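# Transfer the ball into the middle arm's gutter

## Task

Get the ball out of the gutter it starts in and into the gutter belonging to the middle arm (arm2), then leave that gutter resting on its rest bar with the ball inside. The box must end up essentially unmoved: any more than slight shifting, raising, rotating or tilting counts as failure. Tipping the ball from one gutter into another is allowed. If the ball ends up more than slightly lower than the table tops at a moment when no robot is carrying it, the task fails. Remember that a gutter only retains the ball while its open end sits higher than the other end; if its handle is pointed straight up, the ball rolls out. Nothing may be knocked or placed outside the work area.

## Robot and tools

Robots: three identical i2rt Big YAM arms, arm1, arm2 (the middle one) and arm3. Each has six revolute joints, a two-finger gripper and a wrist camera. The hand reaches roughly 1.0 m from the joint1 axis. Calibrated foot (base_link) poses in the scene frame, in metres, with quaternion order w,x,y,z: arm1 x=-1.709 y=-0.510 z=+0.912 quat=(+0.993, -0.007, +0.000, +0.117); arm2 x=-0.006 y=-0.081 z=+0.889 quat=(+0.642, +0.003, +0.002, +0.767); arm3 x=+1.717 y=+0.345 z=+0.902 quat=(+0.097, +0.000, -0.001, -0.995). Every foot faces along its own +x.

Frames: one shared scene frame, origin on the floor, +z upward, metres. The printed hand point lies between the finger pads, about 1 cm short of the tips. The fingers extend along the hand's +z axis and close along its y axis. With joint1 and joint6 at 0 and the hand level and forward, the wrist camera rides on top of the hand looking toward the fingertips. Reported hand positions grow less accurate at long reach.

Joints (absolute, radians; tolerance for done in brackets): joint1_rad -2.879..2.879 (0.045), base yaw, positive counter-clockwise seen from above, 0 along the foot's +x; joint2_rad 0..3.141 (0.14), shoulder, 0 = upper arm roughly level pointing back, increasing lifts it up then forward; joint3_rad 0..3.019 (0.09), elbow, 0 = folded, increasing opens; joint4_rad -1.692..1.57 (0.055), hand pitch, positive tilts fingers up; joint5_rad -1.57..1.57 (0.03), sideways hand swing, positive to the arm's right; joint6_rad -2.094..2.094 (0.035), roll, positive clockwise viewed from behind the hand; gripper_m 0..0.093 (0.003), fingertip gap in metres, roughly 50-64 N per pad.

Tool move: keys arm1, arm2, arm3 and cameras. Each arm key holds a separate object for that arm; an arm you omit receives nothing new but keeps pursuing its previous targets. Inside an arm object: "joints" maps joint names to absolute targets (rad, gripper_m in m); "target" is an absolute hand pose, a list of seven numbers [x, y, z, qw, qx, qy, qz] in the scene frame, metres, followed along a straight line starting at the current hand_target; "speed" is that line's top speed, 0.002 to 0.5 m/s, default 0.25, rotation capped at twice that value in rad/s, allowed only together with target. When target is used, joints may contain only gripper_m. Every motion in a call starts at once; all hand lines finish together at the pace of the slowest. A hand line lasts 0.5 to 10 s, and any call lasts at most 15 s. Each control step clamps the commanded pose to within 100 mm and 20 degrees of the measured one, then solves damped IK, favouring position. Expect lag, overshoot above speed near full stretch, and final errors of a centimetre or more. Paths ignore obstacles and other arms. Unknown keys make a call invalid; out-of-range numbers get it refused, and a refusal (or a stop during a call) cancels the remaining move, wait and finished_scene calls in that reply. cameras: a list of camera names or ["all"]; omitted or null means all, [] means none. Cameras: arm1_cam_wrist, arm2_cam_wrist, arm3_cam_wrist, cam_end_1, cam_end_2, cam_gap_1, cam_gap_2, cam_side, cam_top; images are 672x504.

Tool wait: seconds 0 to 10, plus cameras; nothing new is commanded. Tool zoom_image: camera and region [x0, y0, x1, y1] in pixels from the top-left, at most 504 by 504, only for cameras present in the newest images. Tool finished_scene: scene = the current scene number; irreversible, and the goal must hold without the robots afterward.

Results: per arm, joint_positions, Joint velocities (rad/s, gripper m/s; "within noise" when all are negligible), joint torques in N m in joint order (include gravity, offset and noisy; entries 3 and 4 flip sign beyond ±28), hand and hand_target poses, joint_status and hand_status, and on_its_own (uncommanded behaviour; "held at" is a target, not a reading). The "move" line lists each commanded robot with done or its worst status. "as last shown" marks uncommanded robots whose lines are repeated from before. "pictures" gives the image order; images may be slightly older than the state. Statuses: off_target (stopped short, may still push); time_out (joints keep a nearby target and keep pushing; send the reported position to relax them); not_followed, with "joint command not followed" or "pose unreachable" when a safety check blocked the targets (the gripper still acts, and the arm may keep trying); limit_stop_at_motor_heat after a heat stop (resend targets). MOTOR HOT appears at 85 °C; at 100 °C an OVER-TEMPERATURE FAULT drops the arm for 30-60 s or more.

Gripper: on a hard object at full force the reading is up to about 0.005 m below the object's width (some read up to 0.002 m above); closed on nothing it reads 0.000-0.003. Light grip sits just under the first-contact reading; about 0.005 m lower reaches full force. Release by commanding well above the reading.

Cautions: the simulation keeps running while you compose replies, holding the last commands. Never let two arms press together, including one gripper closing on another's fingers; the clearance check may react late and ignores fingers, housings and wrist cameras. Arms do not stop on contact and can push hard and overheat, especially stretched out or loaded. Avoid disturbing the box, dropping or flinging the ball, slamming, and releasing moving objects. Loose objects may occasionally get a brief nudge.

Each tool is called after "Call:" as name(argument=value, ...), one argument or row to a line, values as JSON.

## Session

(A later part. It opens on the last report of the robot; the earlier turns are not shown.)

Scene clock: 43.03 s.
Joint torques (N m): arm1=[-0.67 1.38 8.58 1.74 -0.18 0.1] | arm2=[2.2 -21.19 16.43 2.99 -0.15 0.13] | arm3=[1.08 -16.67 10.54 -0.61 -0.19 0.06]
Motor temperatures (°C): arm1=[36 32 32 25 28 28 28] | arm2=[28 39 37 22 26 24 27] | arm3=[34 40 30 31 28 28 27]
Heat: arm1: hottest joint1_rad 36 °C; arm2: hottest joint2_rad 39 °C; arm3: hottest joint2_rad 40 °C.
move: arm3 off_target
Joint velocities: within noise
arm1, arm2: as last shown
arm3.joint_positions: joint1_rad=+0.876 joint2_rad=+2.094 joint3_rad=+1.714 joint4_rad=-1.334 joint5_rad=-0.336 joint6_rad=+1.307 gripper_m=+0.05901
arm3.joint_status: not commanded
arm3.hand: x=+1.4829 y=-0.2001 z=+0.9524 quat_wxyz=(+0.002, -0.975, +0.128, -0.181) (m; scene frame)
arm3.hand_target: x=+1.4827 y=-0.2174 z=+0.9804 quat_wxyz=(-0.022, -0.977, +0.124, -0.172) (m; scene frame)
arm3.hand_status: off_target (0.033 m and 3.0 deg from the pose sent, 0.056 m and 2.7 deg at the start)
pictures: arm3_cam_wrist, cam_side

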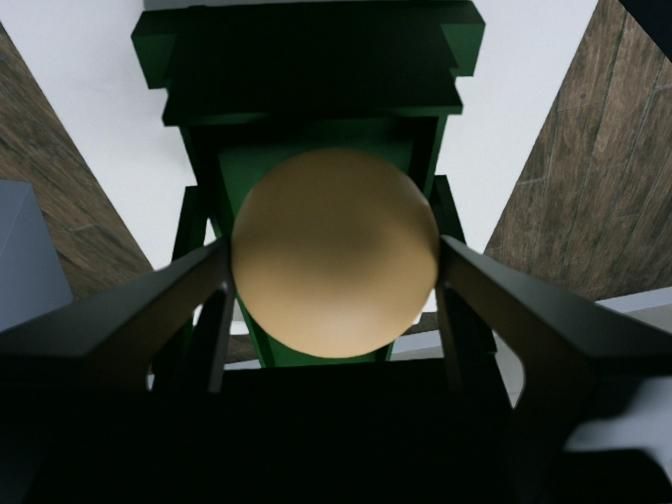

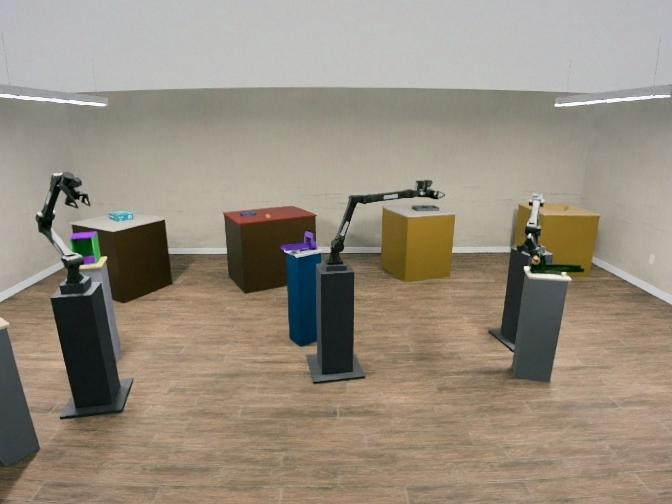

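Call:
move(
  arm3={"target":[1.460,-0.205,1.07,0.022,0.978,-0.124,0.172],"speed":0.08},
  cameras=["arm3_cam_wrist","cam_side"],
)

Call:
zoom_image(
  camera="cam_side",
  region=[520, 225, 590, 285],
)

Scene clock: 45.50 s.
Joint torques (N m): arm1=[-0.73 1.26 8.59 1.8 -0.18 0.1] | arm2=[2.26 -21.3 16.42 2.96 -0.14 0.13] | arm3=[-1.38 -16.62 11.21 -0.69 -0.1 -0.2]
Motor temperatures (°C): arm1=[36 32 32 25 27 28 28] | arm2=[28 39 37 22 26 24 27] | arm3=[34 40 30 31 28 28 27]
Heat: arm1: hottest joint1_rad 36 °C; arm2: hottest joint2_rad 39 °C; arm3: hottest joint2_rad 40 °C.
move: arm3 off_target
Joint velocities: within noise
arm1.joint_positions: joint1_rad=-0.748 joint2_rad=+0.602 joint3_rad=+1.393 joint4_rad=-1.555 joint5_rad=-0.170 joint6_rad=-0.184 gripper_m=+0.09396
arm1.joint_status: not commanded
arm1.hand: x=-1.5290 y=-0.5723 z=+1.4175 quat_wxyz=(-0.396, -0.115, -0.909, +0.067) (m; scene frame)
arm1.hand_target: x=-1.5308 y=-0.5713 z=+1.4255 quat_wxyz=(-0.405, -0.113, -0.905, +0.070) (m; scene frame)
arm1.hand_status: not commanded
arm2.joint_positions: joint1_rad=-1.507 joint2_rad=+1.913 joint3_rad=+1.987 joint4_rad=-0.137 joint5_rad=+0.008 joint6_rad=-0.014 gripper_m=+0.09398
arm2.joint_status: not commanded
arm2.hand: x=+0.8123 y=+0.1178 z=+1.3609 quat_wxyz=(-0.678, +0.089, -0.726, -0.076) (m; scene frame)
arm2.hand_target: x=+0.8026 y=+0.1210 z=+1.4160 quat_wxyz=(-0.710, +0.083, -0.694, -0.087) (m; scene frame)
arm2.hand_status: not commanded
arm3.joint_positions: joint1_rad=+0.861 joint2_rad=+2.039 joint3_rad=+1.865 joint4_rad=-1.555 joint5_rad=-0.334 joint6_rad=+1.291 gripper_m=+0.05901
arm3.joint_status: not commanded
arm3.hand: x=+1.4741 y=-0.1973 z=+1.0416 quat_wxyz=(+0.007, -0.975, +0.129, -0.183) (m; scene frame)
arm3.hand_target: x=+1.4606 y=-0.2037 z=+1.0701 quat_wxyz=(-0.022, -0.977, +0.124, -0.171) (m; scene frame)
arm3.hand_status: off_target (0.033 m and 3.6 deg from the pose sent, 0.120 m and 3.0 deg at the start)
pictures: arm3_cam_wrist, cam_side

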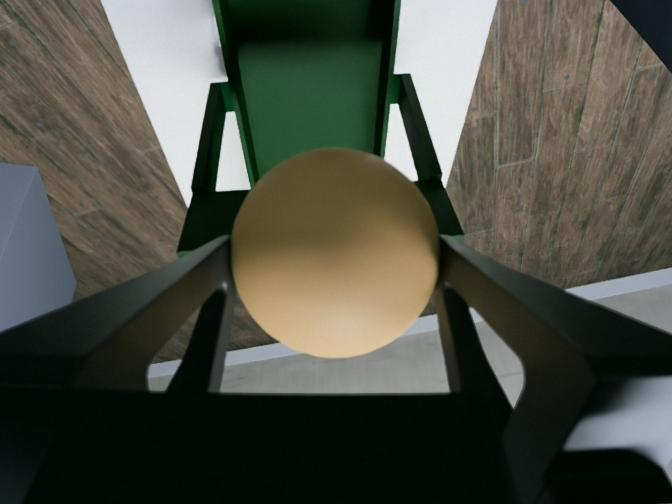

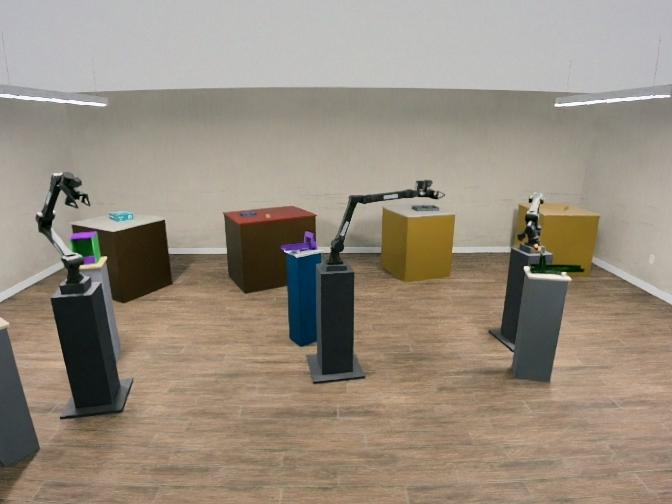

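Scaled by 7.200 from the camera's 672x504 image, which has a finer 960x720 frame.

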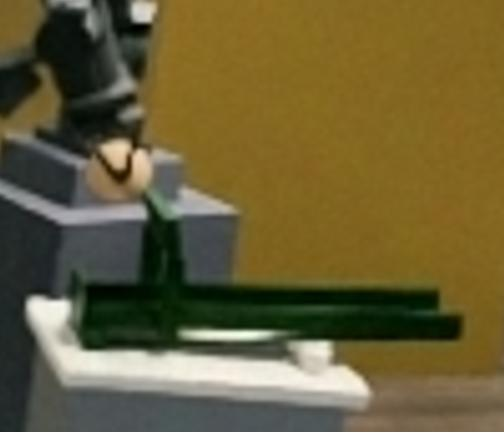

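Call:
move(
  arm3={"joints":{"joint2_rad":1.65}},
  arm2={"target":[0.70,0.091,1.22,0.702,-0.084,0.702,0.084],"speed":0.2},
  cameras=[],
)

Call:
move(
  arm3={"joints":{"joint1_rad":0.052,"joint2_rad":1.65,"joint3_rad":1.6,"joint4_rad":0.05,"joint5_rad":0,"joint6_rad":1.571}},
  cameras=["cam_top","cam_side","arm3_cam_wrist"],
)

Scene clock: 48.43 s.
Joint torques (N m): arm1=[-0.67 1.32 8.59 1.77 -0.18 0.1] | arm2=[1.55 -17.32 10.32 3 -0.15 0.11] | arm3=[-1.38 -12.28 9.32 0.16 -0.1 -0.23]
Motor temperatures (°C): arm1=[36 32 33 25 27 28 28] | arm2=[27 39 38 22 26 24 27] | arm3=[34 40 30 31 28 28 27]
Heat: arm1: hottest joint1_rad 36 °C; arm2: hottest joint2_rad 39 °C; arm3: hottest joint2_rad 40 °C.
move: arm2 off_target; arm3 done
Joint velocities: within noise
arm1: as last shown
arm2.joint_positions: joint1_rad=-1.507 joint2_rad=+1.709 joint3_rad=+1.243 joint4_rad=+0.435 joint5_rad=+0.004 joint6_rad=-0.014 gripper_m=+0.09398
arm2.joint_status: not commanded
arm2.hand: x=+0.7035 y=+0.0921 z=+1.2017 quat_wxyz=(-0.689, +0.089, -0.715, -0.078) (m; scene frame)
arm2.hand_target: x=+0.7000 y=+0.0910 z=+1.2197 quat_wxyz=(-0.702, +0.084, -0.702, -0.084) (m; scene frame)
arm2.hand_status: off_target (0.019 m and 2.2 deg from the pose sent, 0.182 m and 4.1 deg at the start)
arm3.joint_positions: joint1_rad=+0.861 joint2_rad=+1.658 joint3_rad=+1.896 joint4_rad=-1.557 joint5_rad=-0.334 joint6_rad=+1.291 gripper_m=+0.05901
arm3.joint_status: all done
arm3.hand: x=+1.4937 y=-0.1622 z=+1.2665 quat_wxyz=(-0.179, -0.974, +0.094, -0.104) (m; scene frame)
arm3.hand_target: x=+1.4871 y=-0.1579 z=+1.2779 quat_wxyz=(-0.188, -0.973, +0.093, -0.097) (m; scene frame)
arm3.hand_status: not commanded
pictures: none
No camera images: "cameras" was empty.

Scene clock: 50.40 s.
Joint torques (N m): arm1=[-0.62 1.32 8.58 1.77 -0.18 0.1] | arm2=[1.67 -17.2 10.33 2.89 -0.16 0.11] | arm3=[0.79 -14.33 9.98 2.76 -0.05 -0.04]
Motor temperatures (°C): arm1=[36 32 33 25 27 28 28] | arm2=[27 39 38 22 26 24 27] | arm3=[34 40 30 31 28 28 27]
Heat: arm1: hottest joint1_rad 36 °C; arm2: hottest joint2_rad 39 °C; arm3: hottest joint2_rad 40 °C.
move: arm3 done
Joint velocities: within noise
arm1, arm2: as last shown
arm3.joint_positions: joint1_rad=+0.042 joint2_rad=+1.670 joint3_rad=+1.588 joint4_rad=+0.027 joint5_rad=+0.002 joint6_rad=+1.558 gripper_m=+0.05901
arm3.joint_status: all done
arm3.hand: x=+0.9848 y=+0.1708 z=+1.3579 quat_wxyz=(-0.537, -0.572, +0.447, +0.429) (m; scene frame)
arm3.hand_target: x=+0.9928 y=+0.1647 z=+1.3860 quat_wxyz=(-0.558, -0.557, +0.435, +0.434) (m; scene frame)
arm3.hand_status: not commanded
pictures: arm3_cam_wrist, cam_side, cam_top

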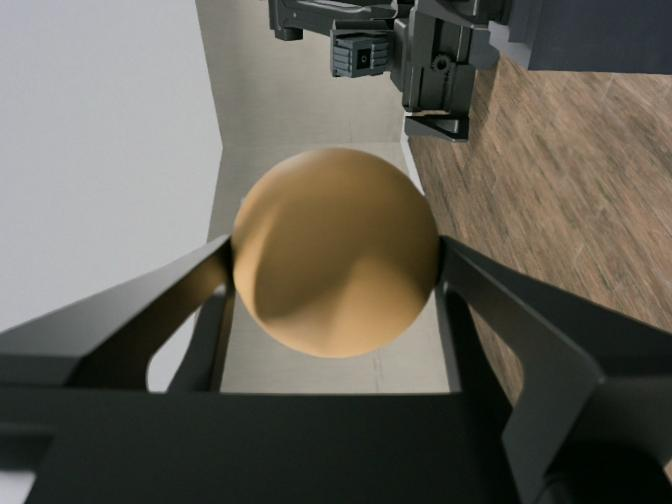

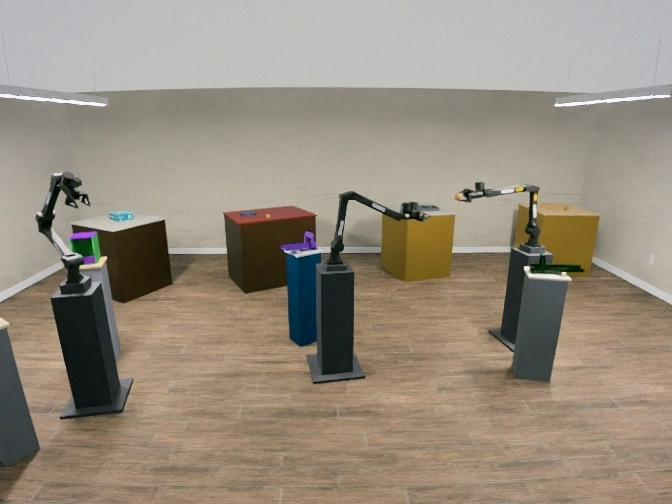

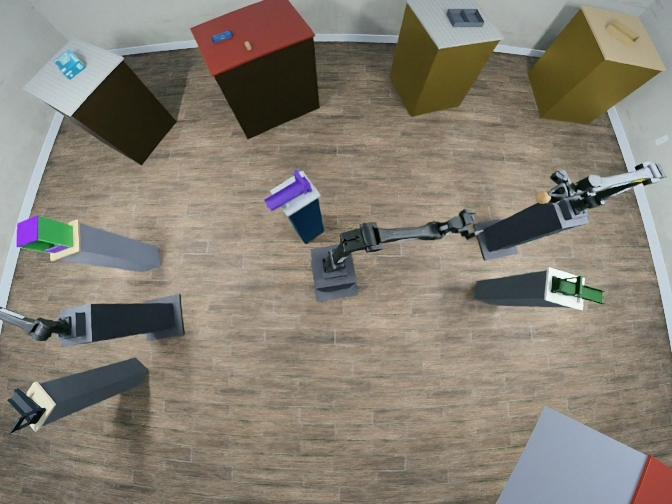

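Call:
move(
  arm3={"target":[0.89,0.138,1.235,0.5575,0.5574,-0.435,-0.435],"speed":0.2},
  cameras=["cam_side","arm2_cam_wrist","arm3_cam_wrist","cam_gap_2"],
)

Scene clock: 52.53 s.
Joint torques (N m): arm1=[-0.73 1.32 8.58 1.76 -0.18 0.1] | arm2=[1.49 -17.03 10.3 2.95 -0.16 0.1] | arm3=[0.85 -16.32 12.94 2.61 -0.01 -0.06]
Motor temperatures (°C): arm1=[36 32 33 25 27 28 28] | arm2=[27 40 38 22 26 24 27] | arm3=[34 40 31 31 28 27 27]
Heat: arm1: hottest joint1_rad 36 °C; arm2: hottest joint2_rad 40 °C; arm3: hottest joint2_rad 40 °C.
move: arm3 off_target
Joint velocities: within noise
arm1, arm2: as last shown
arm3.joint_positions: joint1_rad=+0.042 joint2_rad=+1.996 joint3_rad=+1.626 joint4_rad=+0.286 joint5_rad=+0.002 joint6_rad=+1.558 gripper_m=+0.05901
arm3.joint_status: not commanded
arm3.hand: x=+0.8992 y=+0.1499 z=+1.1910 quat_wxyz=(-0.529, -0.580, +0.453, +0.422) (m; scene frame)
arm3.hand_target: x=+0.8940 y=+0.1391 z=+1.2348 quat_wxyz=(-0.558, -0.557, +0.435, +0.435) (m; scene frame)
arm3.hand_status: off_target (0.047 m and 4.8 deg from the pose sent, 0.159 m and 3.3 deg at the start)
pictures: arm2_cam_wrist, arm3_cam_wrist, cam_gap_2, cam_side

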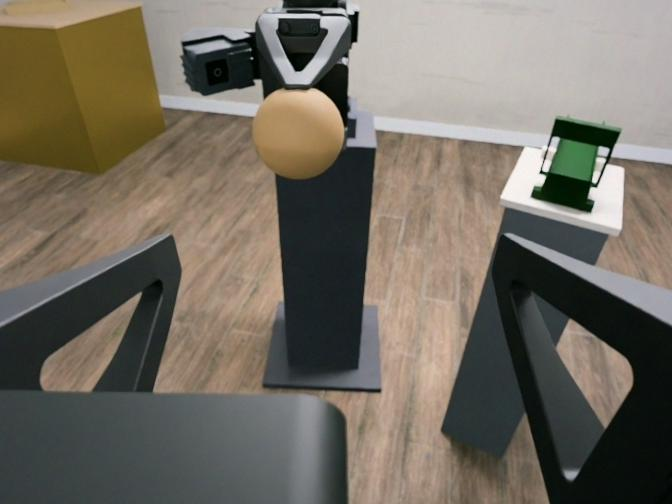

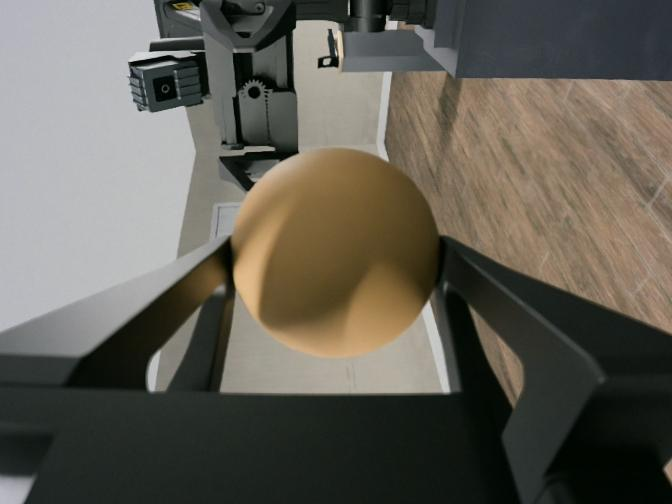

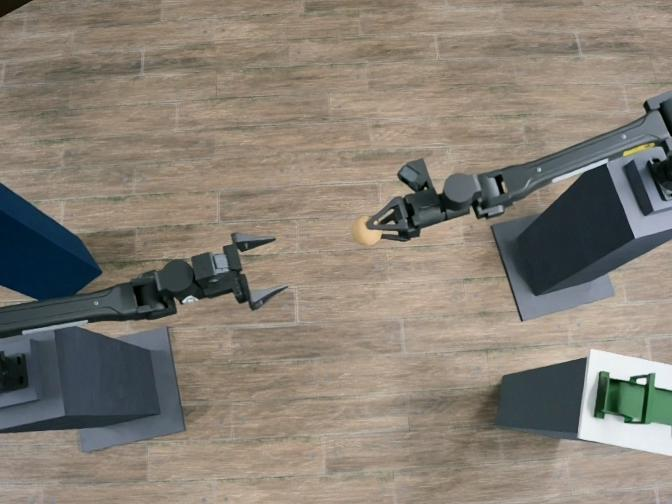

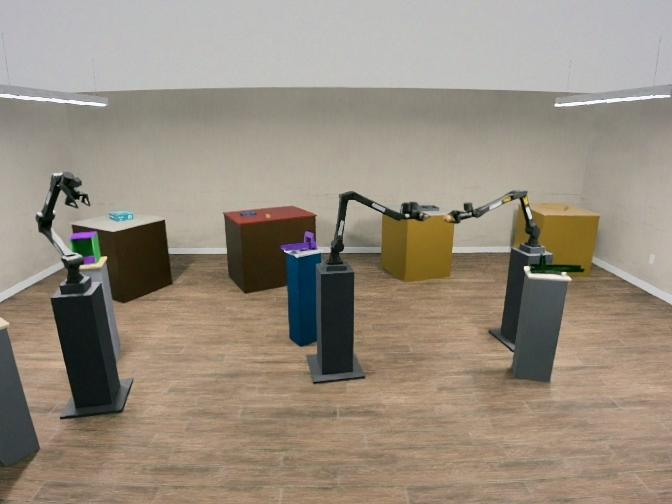

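Call:
move(
  arm2={"target":[0.794,0.138,1.168,0.702,-0.084,0.702,0.084],"speed":0.15},
  cameras=["cam_side","arm2_cam_wrist","cam_gap_2"],
)

Scene clock: 55.73 s.
Joint torques (N m): arm1=[-0.73 1.38 8.58 1.77 -0.18 0.09] | arm2=[2.14 -17.73 15.65 2.3 0 0.1] | arm3=[0.91 -16.26 12.93 2.58 -0.01 -0.06]
Motor temperatures (°C): arm1=[36 32 33 25 27 28 28] | arm2=[27 40 39 22 25 24 27] | arm3=[34 40 31 31 28 27 27]
Heat: arm1: hottest joint1_rad 36 °C; arm2: hottest joint2_rad 40 °C; arm3: hottest joint2_rad 40 °C.
move: arm2 off_target
Joint velocities: within noise
arm1, arm3: as last shown
arm2.joint_positions: joint1_rad=-1.479 joint2_rad=+1.967 joint3_rad=+1.468 joint4_rad=+0.457 joint5_rad=+0.036 joint6_rad=-0.014 gripper_m=+0.09398
arm2.joint_status: not commanded
arm2.hand: x=+0.7799 y=+0.1285 z=+1.1447 quat_wxyz=(-0.686, +0.089, -0.718, -0.076) (m; scene frame)
arm2.hand_target: x=+0.7915 y=+0.1373 z=+1.1681 quat_wxyz=(-0.702, +0.084, -0.702, -0.084) (m; scene frame)
arm2.hand_status: off_target (0.029 m and 2.9 deg from the pose sent, 0.107 m and 2.2 deg at the start)
pictures: arm2_cam_wrist, cam_gap_2, cam_side

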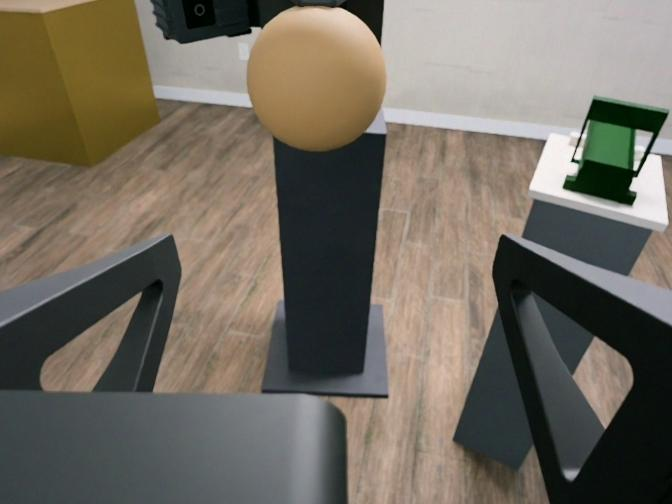

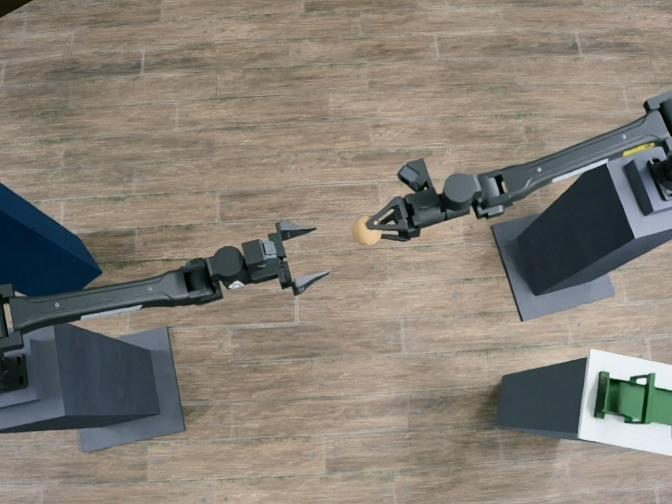

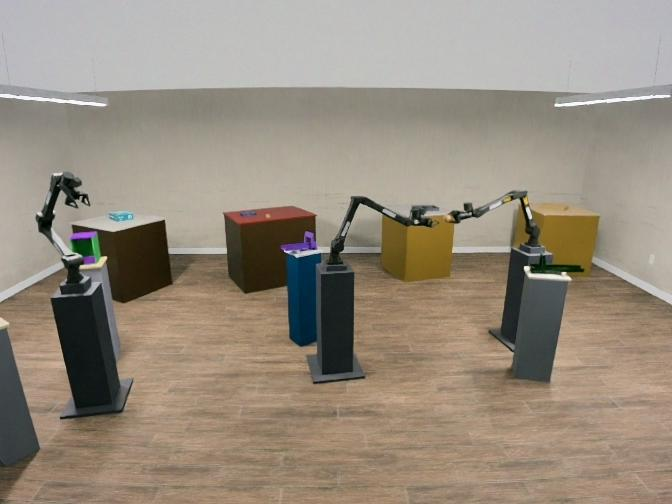

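Call:
move(
  arm2={"target":[0.845,0.157,1.177,0.702,-0.084,0.702,0.084],"speed":0.1},
  cameras=["cam_side","arm2_cam_wrist","cam_gap_2"],
)

Call:
zoom_image(
  camera="cam_side",
  region=[400, 180, 500, 255],
)

Scene clock: 57.80 s.
Joint torques (N m): arm1=[-0.73 1.32 8.58 1.74 -0.19 0.09] | arm2=[2.26 -19.9 16.23 1.94 0.01 0.09] | arm3=[0.85 -16.32 12.92 2.59 -0.01 -0.05]
Motor temperatures (°C): arm1=[36 32 33 25 27 28 28] | arm2=[27 40 40 22 25 24 27] | arm3=[34 40 31 31 28 27 27]
Heat: arm1: hottest joint1_rad 36 °C; arm2: hottest joint2_rad 40 °C; arm3: hottest joint2_rad 40 °C.
move: arm2 off_target
Joint velocities: within noise
arm1, arm3: as last shown
arm2.joint_positions: joint1_rad=-1.474 joint2_rad=+2.091 joint3_rad=+1.698 joint4_rad=+0.359 joint5_rad=+0.042 joint6_rad=-0.014 gripper_m=+0.09398
arm2.joint_status: not commanded
arm2.hand: x=+0.8329 y=+0.1464 z=+1.1549 quat_wxyz=(-0.689, +0.088, -0.716, -0.076) (m; scene frame)
arm2.hand_target: x=+0.8423 y=+0.1562 z=+1.1770 quat_wxyz=(-0.702, +0.084, -0.702, -0.084) (m; scene frame)
arm2.hand_status: off_target (0.027 m and 2.4 deg from the pose sent, 0.078 m and 2.9 deg at the start)
pictures: arm2_cam_wrist, cam_gap_2, cam_side

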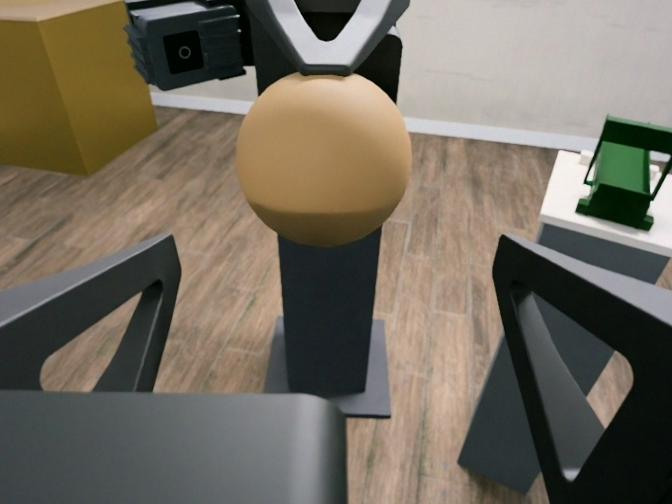

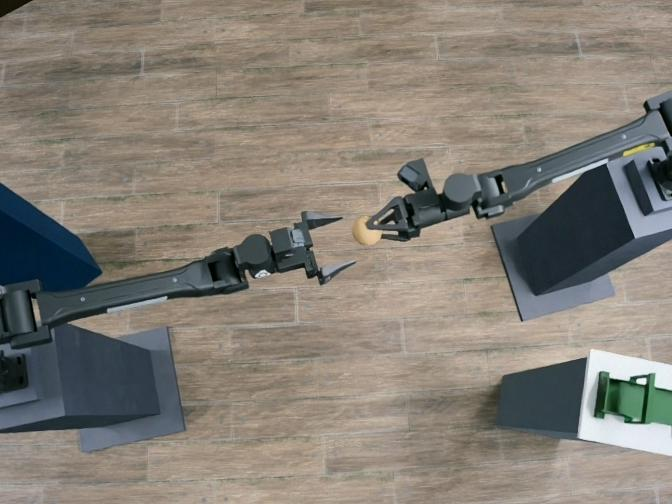

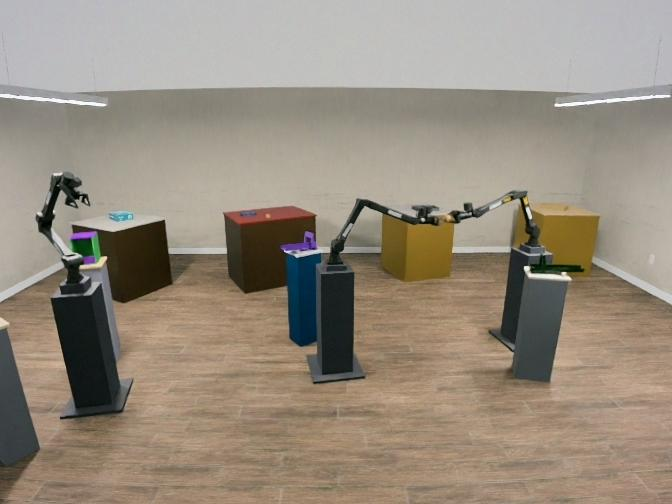

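Scaled by 5.040 from the camera's 672x504 image, which has a finer 960x720 frame.

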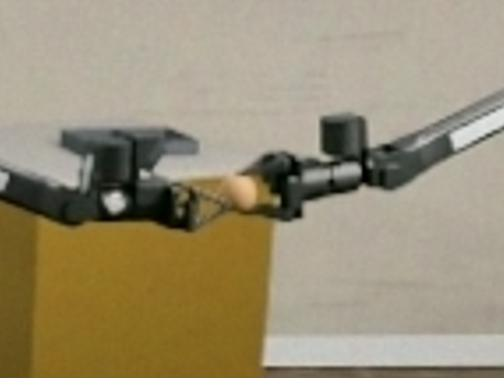

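Call:
move(
  arm2={"target":[0.887,0.170,1.181,0.702,-0.084,0.702,0.084],"speed":0.08},
  cameras=["cam_side","arm2_cam_wrist","cam_gap_2","arm3_cam_wrist"],
)

Call:
zoom_image(
  camera="cam_side",
  region=[400, 180, 500, 255],
)

Call:
zoom_image(
  camera="cam_gap_2",
  region=[260, 150, 460, 300],
)

Scene clock: 59.97 s.
Joint torques (N m): arm1=[-0.67 1.32 8.57 1.76 -0.18 0.1] | arm2=[2.26 -21.95 16.7 1.76 0.01 0.1] | arm3=[0.97 -16.38 12.96 2.63 -0.02 -0.06]
Motor temperatures (°C): arm1=[36 32 33 25 27 28 28] | arm2=[27 40 40 22 25 24 27] | arm3=[34 41 32 31 28 27 27]
Heat: arm1: hottest joint1_rad 36 °C; arm2: hottest joint2_rad 40 °C; arm3: hottest joint2_rad 41 °C.
move: arm2 off_target
Joint velocities: within noise
arm1, arm3: as last shown
arm2.joint_positions: joint1_rad=-1.474 joint2_rad=+2.208 joint3_rad=+1.914 joint4_rad=+0.260 joint5_rad=+0.043 joint6_rad=-0.014 gripper_m=+0.09398
arm2.joint_status: not commanded
arm2.hand: x=+0.8765 y=+0.1589 z=+1.1588 quat_wxyz=(-0.689, +0.088, -0.716, -0.076) (m; scene frame)
arm2.hand_target: x=+0.8839 y=+0.1694 z=+1.1809 quat_wxyz=(-0.702, +0.084, -0.702, -0.084) (m; scene frame)
arm2.hand_status: off_target (0.027 m and 2.4 deg from the pose sent, 0.065 m and 2.4 deg at the start)
pictures: arm2_cam_wrist, arm3_cam_wrist, cam_gap_2, cam_side

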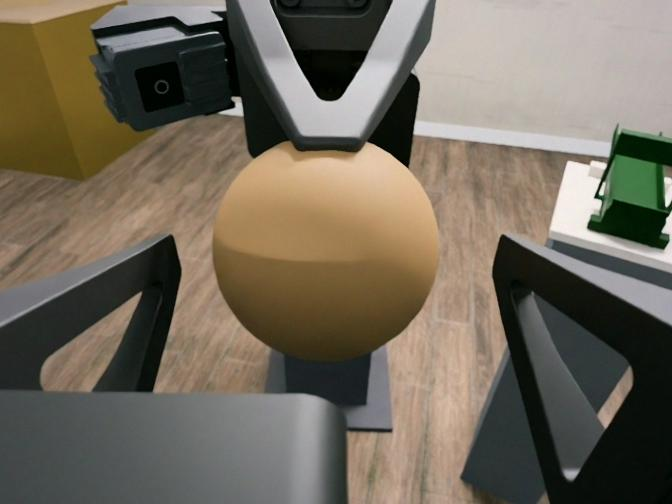

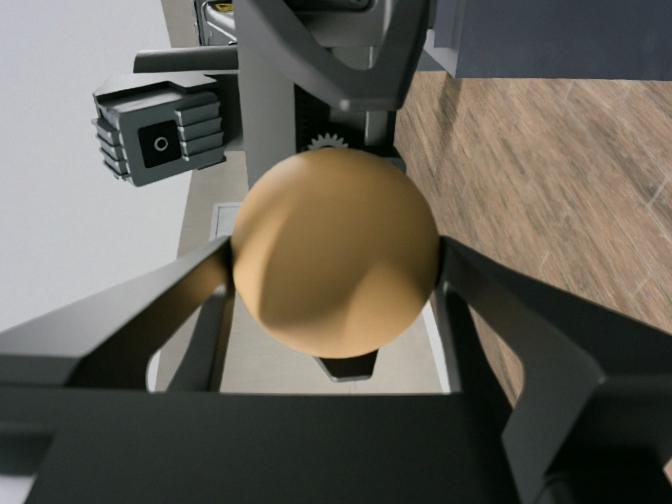

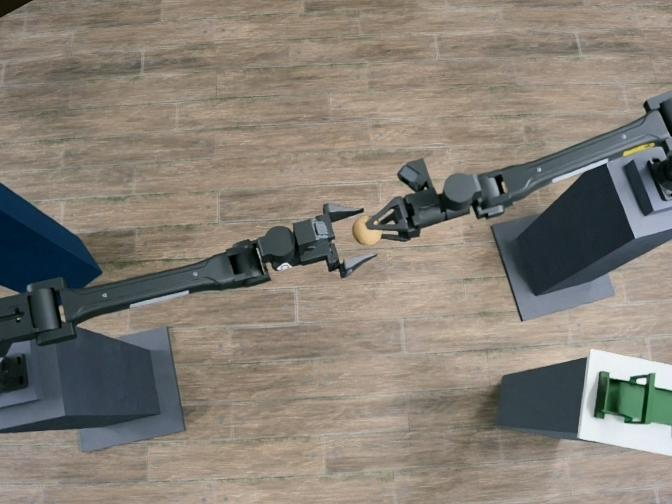

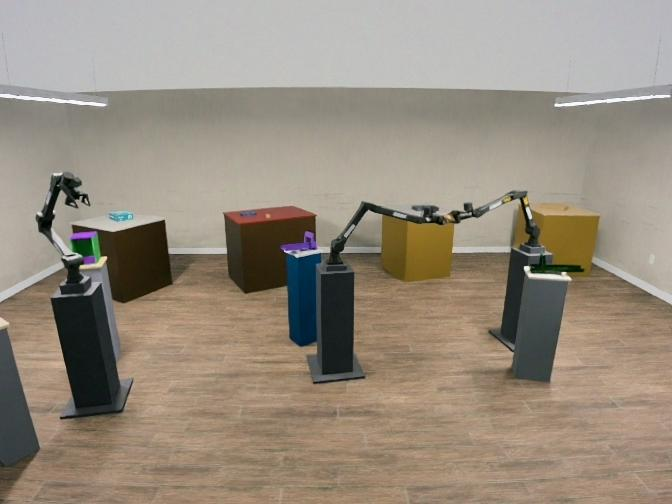

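Scaled by 5.040 from the camera's 672x504 image, which has a finer 960x720 frame.

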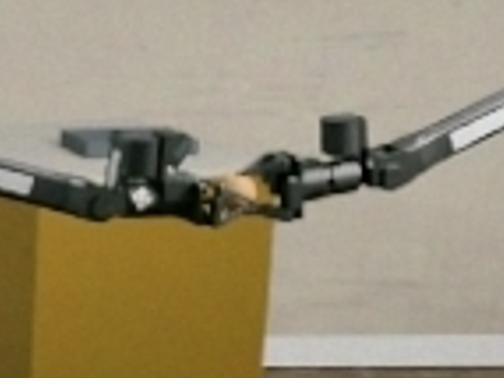

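Scaled by 2.520 from the camera's 672x504 image, which has a finer 960x720 frame.

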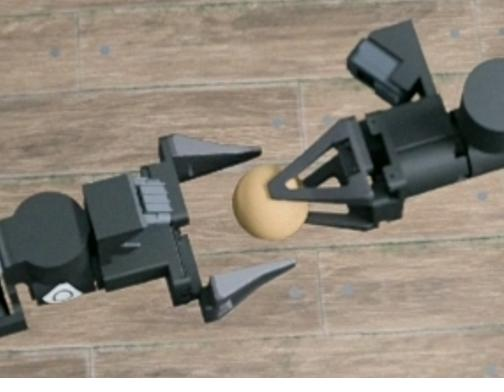

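Call:
move(
  arm2={"joints":{"gripper_m":0.066}},
  cameras=["arm2_cam_wrist"],
)

Call:
move(
  arm2={"joints":{"gripper_m":0.050}},
  cameras=["arm2_cam_wrist"],
)

Scene clock: 61.50 s.
Joint torques (N m): arm1=[-0.67 1.32 8.59 1.76 -0.19 0.1] | arm2=[2.43 -21.66 16.75 1.85 -0.01 0.11] | arm3=[0.97 -16.26 12.93 2.61 -0.01 -0.06]
Motor temperatures (°C): arm1=[36 32 33 25 27 28 28] | arm2=[27 40 40 22 25 24 27] | arm3=[34 41 32 31 28 27 27]
Heat: arm1: hottest joint1_rad 36 °C; arm2: hottest joint2_rad 40 °C; arm3: hottest joint2_rad 41 °C.
move: arm2 done
Joint velocities: within noise
arm1, arm3: as last shown
arm2.joint_positions: joint1_rad=-1.474 joint2_rad=+2.209 joint3_rad=+1.914 joint4_rad=+0.260 joint5_rad=+0.043 joint6_rad=-0.014 gripper_m=+0.06617
arm2.joint_status: all done
arm2.hand: x=+0.8767 y=+0.1589 z=+1.1583 quat_wxyz=(-0.688, +0.088, -0.716, -0.076) (m; scene frame)
arm2.hand_target: x=+0.8839 y=+0.1691 z=+1.1809 quat_wxyz=(-0.702, +0.084, -0.702, -0.084) (m; scene frame)
arm2.hand_status: not commanded
pictures: arm2_cam_wrist

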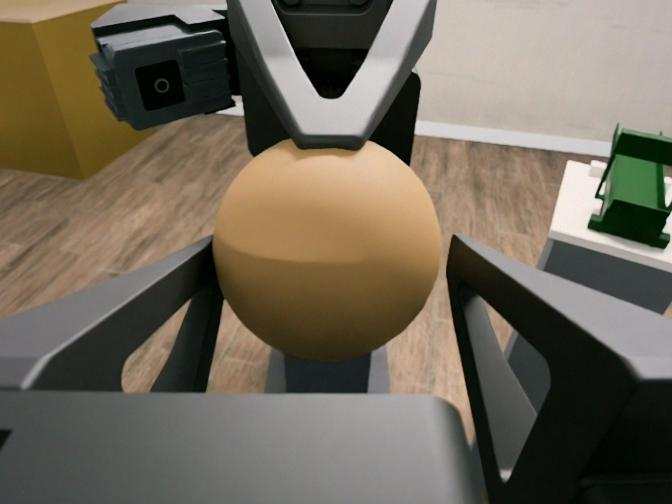

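Scene clock: 61.97 s.
Joint torques (N m): arm1=[-0.67 1.32 8.57 1.77 -0.18 0.1] | arm2=[2.08 -21.77 16.79 1.84 -0.08 0.1] | arm3=[0.91 -16.26 12.96 2.59 -0.02 -0.06]
Motor temperatures (°C): arm1=[36 32 33 25 27 28 28] | arm2=[27 40 40 22 25 24 27] | arm3=[34 41 32 31 28 27 27]
Heat: arm1: hottest joint1_rad 36 °C; arm2: hottest joint2_rad 40 °C; arm3: hottest joint2_rad 41 °C.
move: arm2 off_target
Joint velocities: within noise
arm1.joint_positions: joint1_rad=-0.748 joint2_rad=+0.602 joint3_rad=+1.393 joint4_rad=-1.555 joint5_rad=-0.170 joint6_rad=-0.184 gripper_m=+0.09396
arm1.joint_status: not commanded
arm1.hand: x=-1.5290 y=-0.5723 z=+1.4175 quat_wxyz=(-0.396, -0.115, -0.909, +0.067) (m; scene frame)
arm1.hand_target: x=-1.5308 y=-0.5713 z=+1.4255 quat_wxyz=(-0.405, -0.113, -0.905, +0.070) (m; scene frame)
arm1.hand_status: not commanded
arm2.joint_positions: joint1_rad=-1.472 joint2_rad=+2.209 joint3_rad=+1.914 joint4_rad=+0.260 joint5_rad=+0.045 joint6_rad=-0.014 gripper_m=+0.05783
arm2.joint_status: gripper_m off_target (ended at +0.05786, target +0.05000)
arm2.hand: x=+0.8763 y=+0.1603 z=+1.1583 quat_wxyz=(-0.688, +0.088, -0.716, -0.076) (m; scene frame)
arm2.hand_target: x=+0.8839 y=+0.1691 z=+1.1809 quat_wxyz=(-0.702, +0.084, -0.702, -0.084) (m; scene frame)
arm2.hand_status: not commanded
arm3: as last shown
pictures: arm2_cam_wrist

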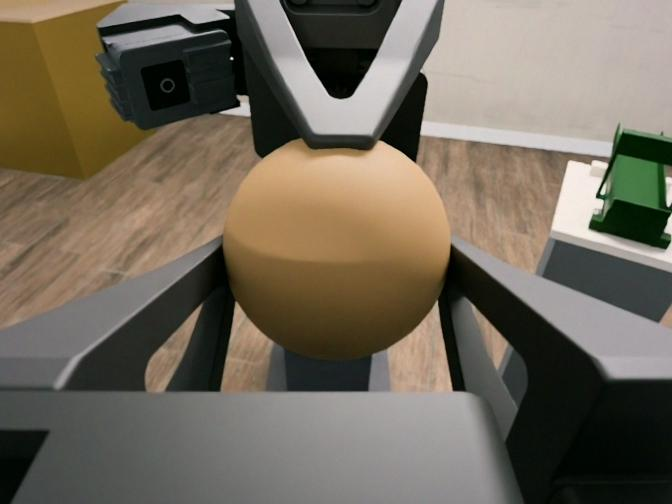

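Call:
move(
  arm2={"joints":{"gripper_m":0.047}},
  cameras=[],
)

Call:
move(
  arm3={"joints":{"gripper_m":0.088}},
  cameras=["arm2_cam_wrist","arm3_cam_wrist"],
)

Scene clock: 62.77 s.
Joint torques (N m): arm1=[-0.67 1.32 8.58 1.77 -0.18 0.1] | arm2=[2.26 -21.71 16.79 1.88 -0.08 0.11] | arm3=[0.85 -16.32 12.94 2.58 -0.02 -0.06]
Motor temperatures (°C): arm1=[36 32 33 25 27 28 28] | arm2=[27 40 41 22 25 24 27] | arm3=[34 41 32 31 28 27 27]
Heat: arm1: hottest joint1_rad 36 °C; arm2: hottest joint3_rad 41 °C; arm3: hottest joint2_rad 41 °C.
move: arm2 off_target
Joint velocities: within noise
arm1, arm3: as last shown
arm2.joint_positions: joint1_rad=-1.472 joint2_rad=+2.209 joint3_rad=+1.914 joint4_rad=+0.260 joint5_rad=+0.045 joint6_rad=-0.014 gripper_m=+0.05783
arm2.joint_status: gripper_m off_target (ended at +0.05783, target +0.04700)
arm2.hand: x=+0.8763 y=+0.1603 z=+1.1583 quat_wxyz=(-0.688, +0.088, -0.716, -0.076) (m; scene frame)
arm2.hand_target: x=+0.8839 y=+0.1691 z=+1.1809 quat_wxyz=(-0.702, +0.084, -0.702, -0.084) (m; scene frame)
arm2.hand_status: not commanded
pictures: none
No camera images: "cameras" was empty.

Scene clock: 63.40 s.
Joint torques (N m): arm1=[-0.62 1.26 8.61 1.77 -0.19 0.1] | arm2=[2.14 -22.12 16.73 1.91 -0.09 0.11] | arm3=[0.97 -16.26 12.72 2.59 -0.01 -0.06]
Motor temperatures (°C): arm1=[36 32 33 25 27 28 28] | arm2=[27 40 41 22 25 24 27] | arm3=[34 41 32 31 28 27 27]
Heat: arm1: hottest joint1_rad 36 °C; arm2: hottest joint3_rad 41 °C; arm3: hottest joint2_rad 41 °C.
move: arm3 done
Joint velocities: within noise
arm1: as last shown
arm2.joint_positions: joint1_rad=-1.472 joint2_rad=+2.212 joint3_rad=+1.914 joint4_rad=+0.258 joint5_rad=+0.045 joint6_rad=-0.014 gripper_m=+0.05783
arm2.joint_status: not commanded
arm2.hand: x=+0.8768 y=+0.1604 z=+1.1544 quat_wxyz=(-0.686, +0.088, -0.718, -0.075) (m; scene frame)
arm2.hand_target: x=+0.8839 y=+0.1691 z=+1.1807 quat_wxyz=(-0.702, +0.084, -0.702, -0.084) (m; scene frame)
arm2.hand_status: not commanded
arm3.joint_positions: joint1_rad=+0.042 joint2_rad=+1.996 joint3_rad=+1.630 joint4_rad=+0.286 joint5_rad=+0.002 joint6_rad=+1.558 gripper_m=+0.08781
arm3.joint_status: all done
arm3.hand: x=+0.8987 y=+0.1497 z=+1.1931 quat_wxyz=(-0.530, -0.579, +0.452, +0.423) (m; scene frame)
arm3.hand_target: x=+0.8940 y=+0.1391 z=+1.2347 quat_wxyz=(-0.558, -0.557, +0.435, +0.435) (m; scene frame)
arm3.hand_status: not commanded
pictures: arm2_cam_wrist, arm3_cam_wrist

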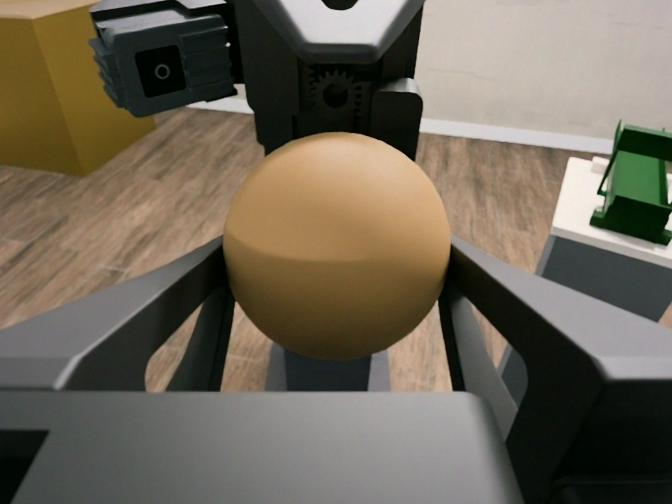

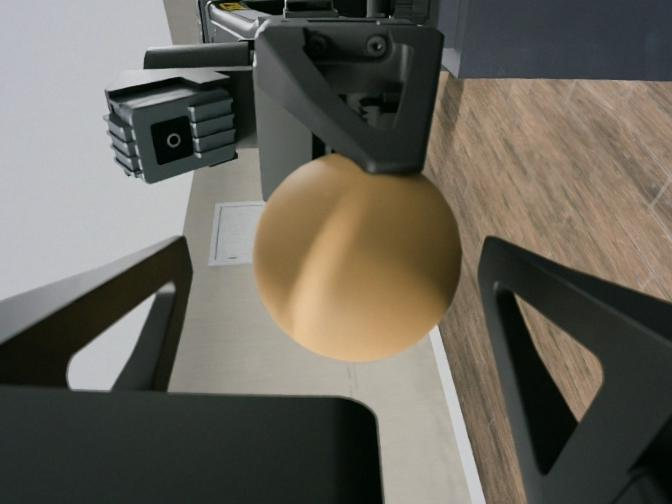

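Call:
move(
  arm3={"target":[1.06,0.180,1.24,0.5575,0.5574,-0.435,-0.435],"speed":0.15},
  cameras=["arm2_cam_wrist"],
)

Call:
move(
  arm2={"target":[0.55,0.07,1.25,0.702,-0.084,0.702,0.084],"speed":0.2},
  cameras=["arm2_cam_wrist"],
)

Scene clock: 65.90 s.
Joint torques (N m): arm1=[-0.73 1.32 8.59 1.76 -0.18 0.1] | arm2=[2.08 -22.01 16.77 1.91 -0.08 0.1] | arm3=[1.03 -11.99 8.46 2.58 0.04 -0.06]
Motor temperatures (°C): arm1=[36 32 33 25 27 28 28] | arm2=[27 40 41 22 25 24 27] | arm3=[34 41 32 31 28 27 27]
Heat: arm1: hottest joint1_rad 36 °C; arm2: hottest joint3_rad 41 °C; arm3: hottest joint2_rad 41 °C.
move: arm3 off_target
Joint velocities: within noise
arm1, arm2: as last shown
arm3.joint_positions: joint1_rad=+0.042 joint2_rad=+1.589 joint3_rad=+1.103 joint4_rad=+0.444 joint5_rad=+0.002 joint6_rad=+1.558 gripper_m=+0.08788
arm3.joint_status: not commanded
arm3.hand: x=+1.0559 y=+0.1876 z=+1.2217 quat_wxyz=(-0.541, -0.569, +0.444, +0.432) (m; scene frame)
arm3.hand_target: x=+1.0601 y=+0.1802 z=+1.2397 quat_wxyz=(-0.557, -0.558, +0.435, +0.435) (m; scene frame)
arm3.hand_status: off_target (0.020 m and 2.5 deg from the pose sent, 0.171 m and 4.6 deg at the start)
pictures: arm2_cam_wrist

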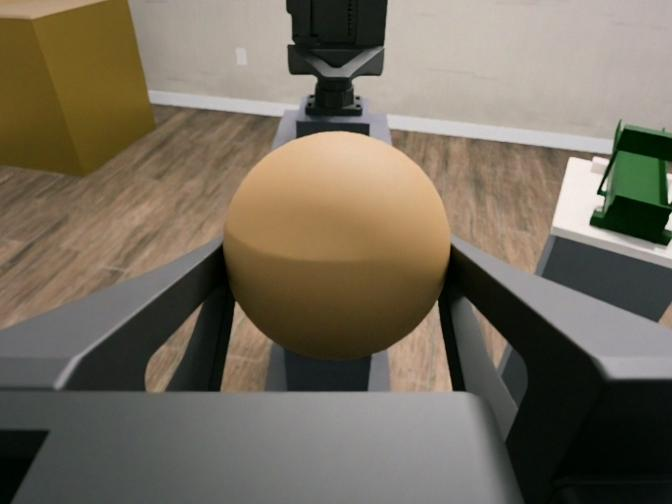

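Scene clock: 68.57 s.
Joint torques (N m): arm1=[-0.73 1.32 8.58 1.77 -0.18 0.1] | arm2=[1.96 -9.64 10.69 1.94 -0.14 0.09] | arm3=[1.03 -11.99 8.44 2.59 0.04 -0.07]
Motor temperatures (°C): arm1=[36 32 33 25 27 28 28] | arm2=[27 40 41 22 25 24 27] | arm3=[34 41 32 31 28 27 27]
Heat: arm1: hottest joint1_rad 36 °C; arm2: hottest joint3_rad 41 °C; arm3: hottest joint2_rad 41 °C.
move: arm2 done
Joint velocities: within noise
arm1, arm3: as last shown
arm2.joint_positions: joint1_rad=-1.472 joint2_rad=+1.286 joint3_rad=+0.872 joint4_rad=+0.413 joint5_rad=+0.043 joint6_rad=-0.014 gripper_m=+0.05783
arm2.joint_status: not commanded
arm2.hand: x=+0.5526 y=+0.0686 z=+1.2447 quat_wxyz=(-0.700, +0.087, -0.704, -0.078) (m; scene frame)
arm2.hand_target: x=+0.5500 y=+0.0699 z=+1.2499 quat_wxyz=(-0.702, +0.084, -0.702, -0.084) (m; scene frame)
arm2.hand_status: done (0.006 m and 0.8 deg from the pose sent, 0.352 m and 2.8 deg at the start)
pictures: arm2_cam_wrist

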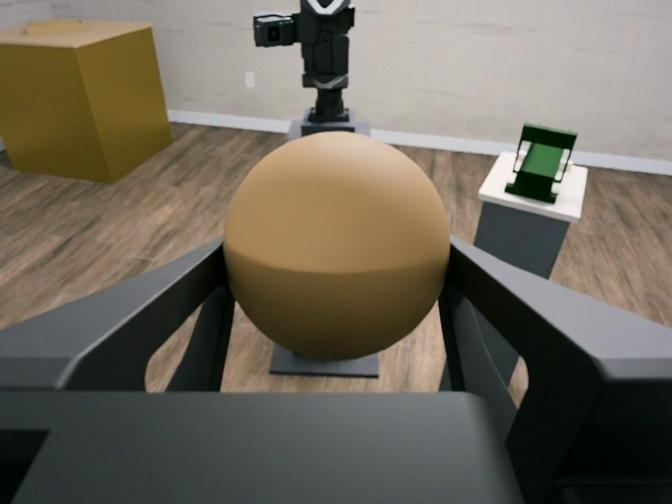

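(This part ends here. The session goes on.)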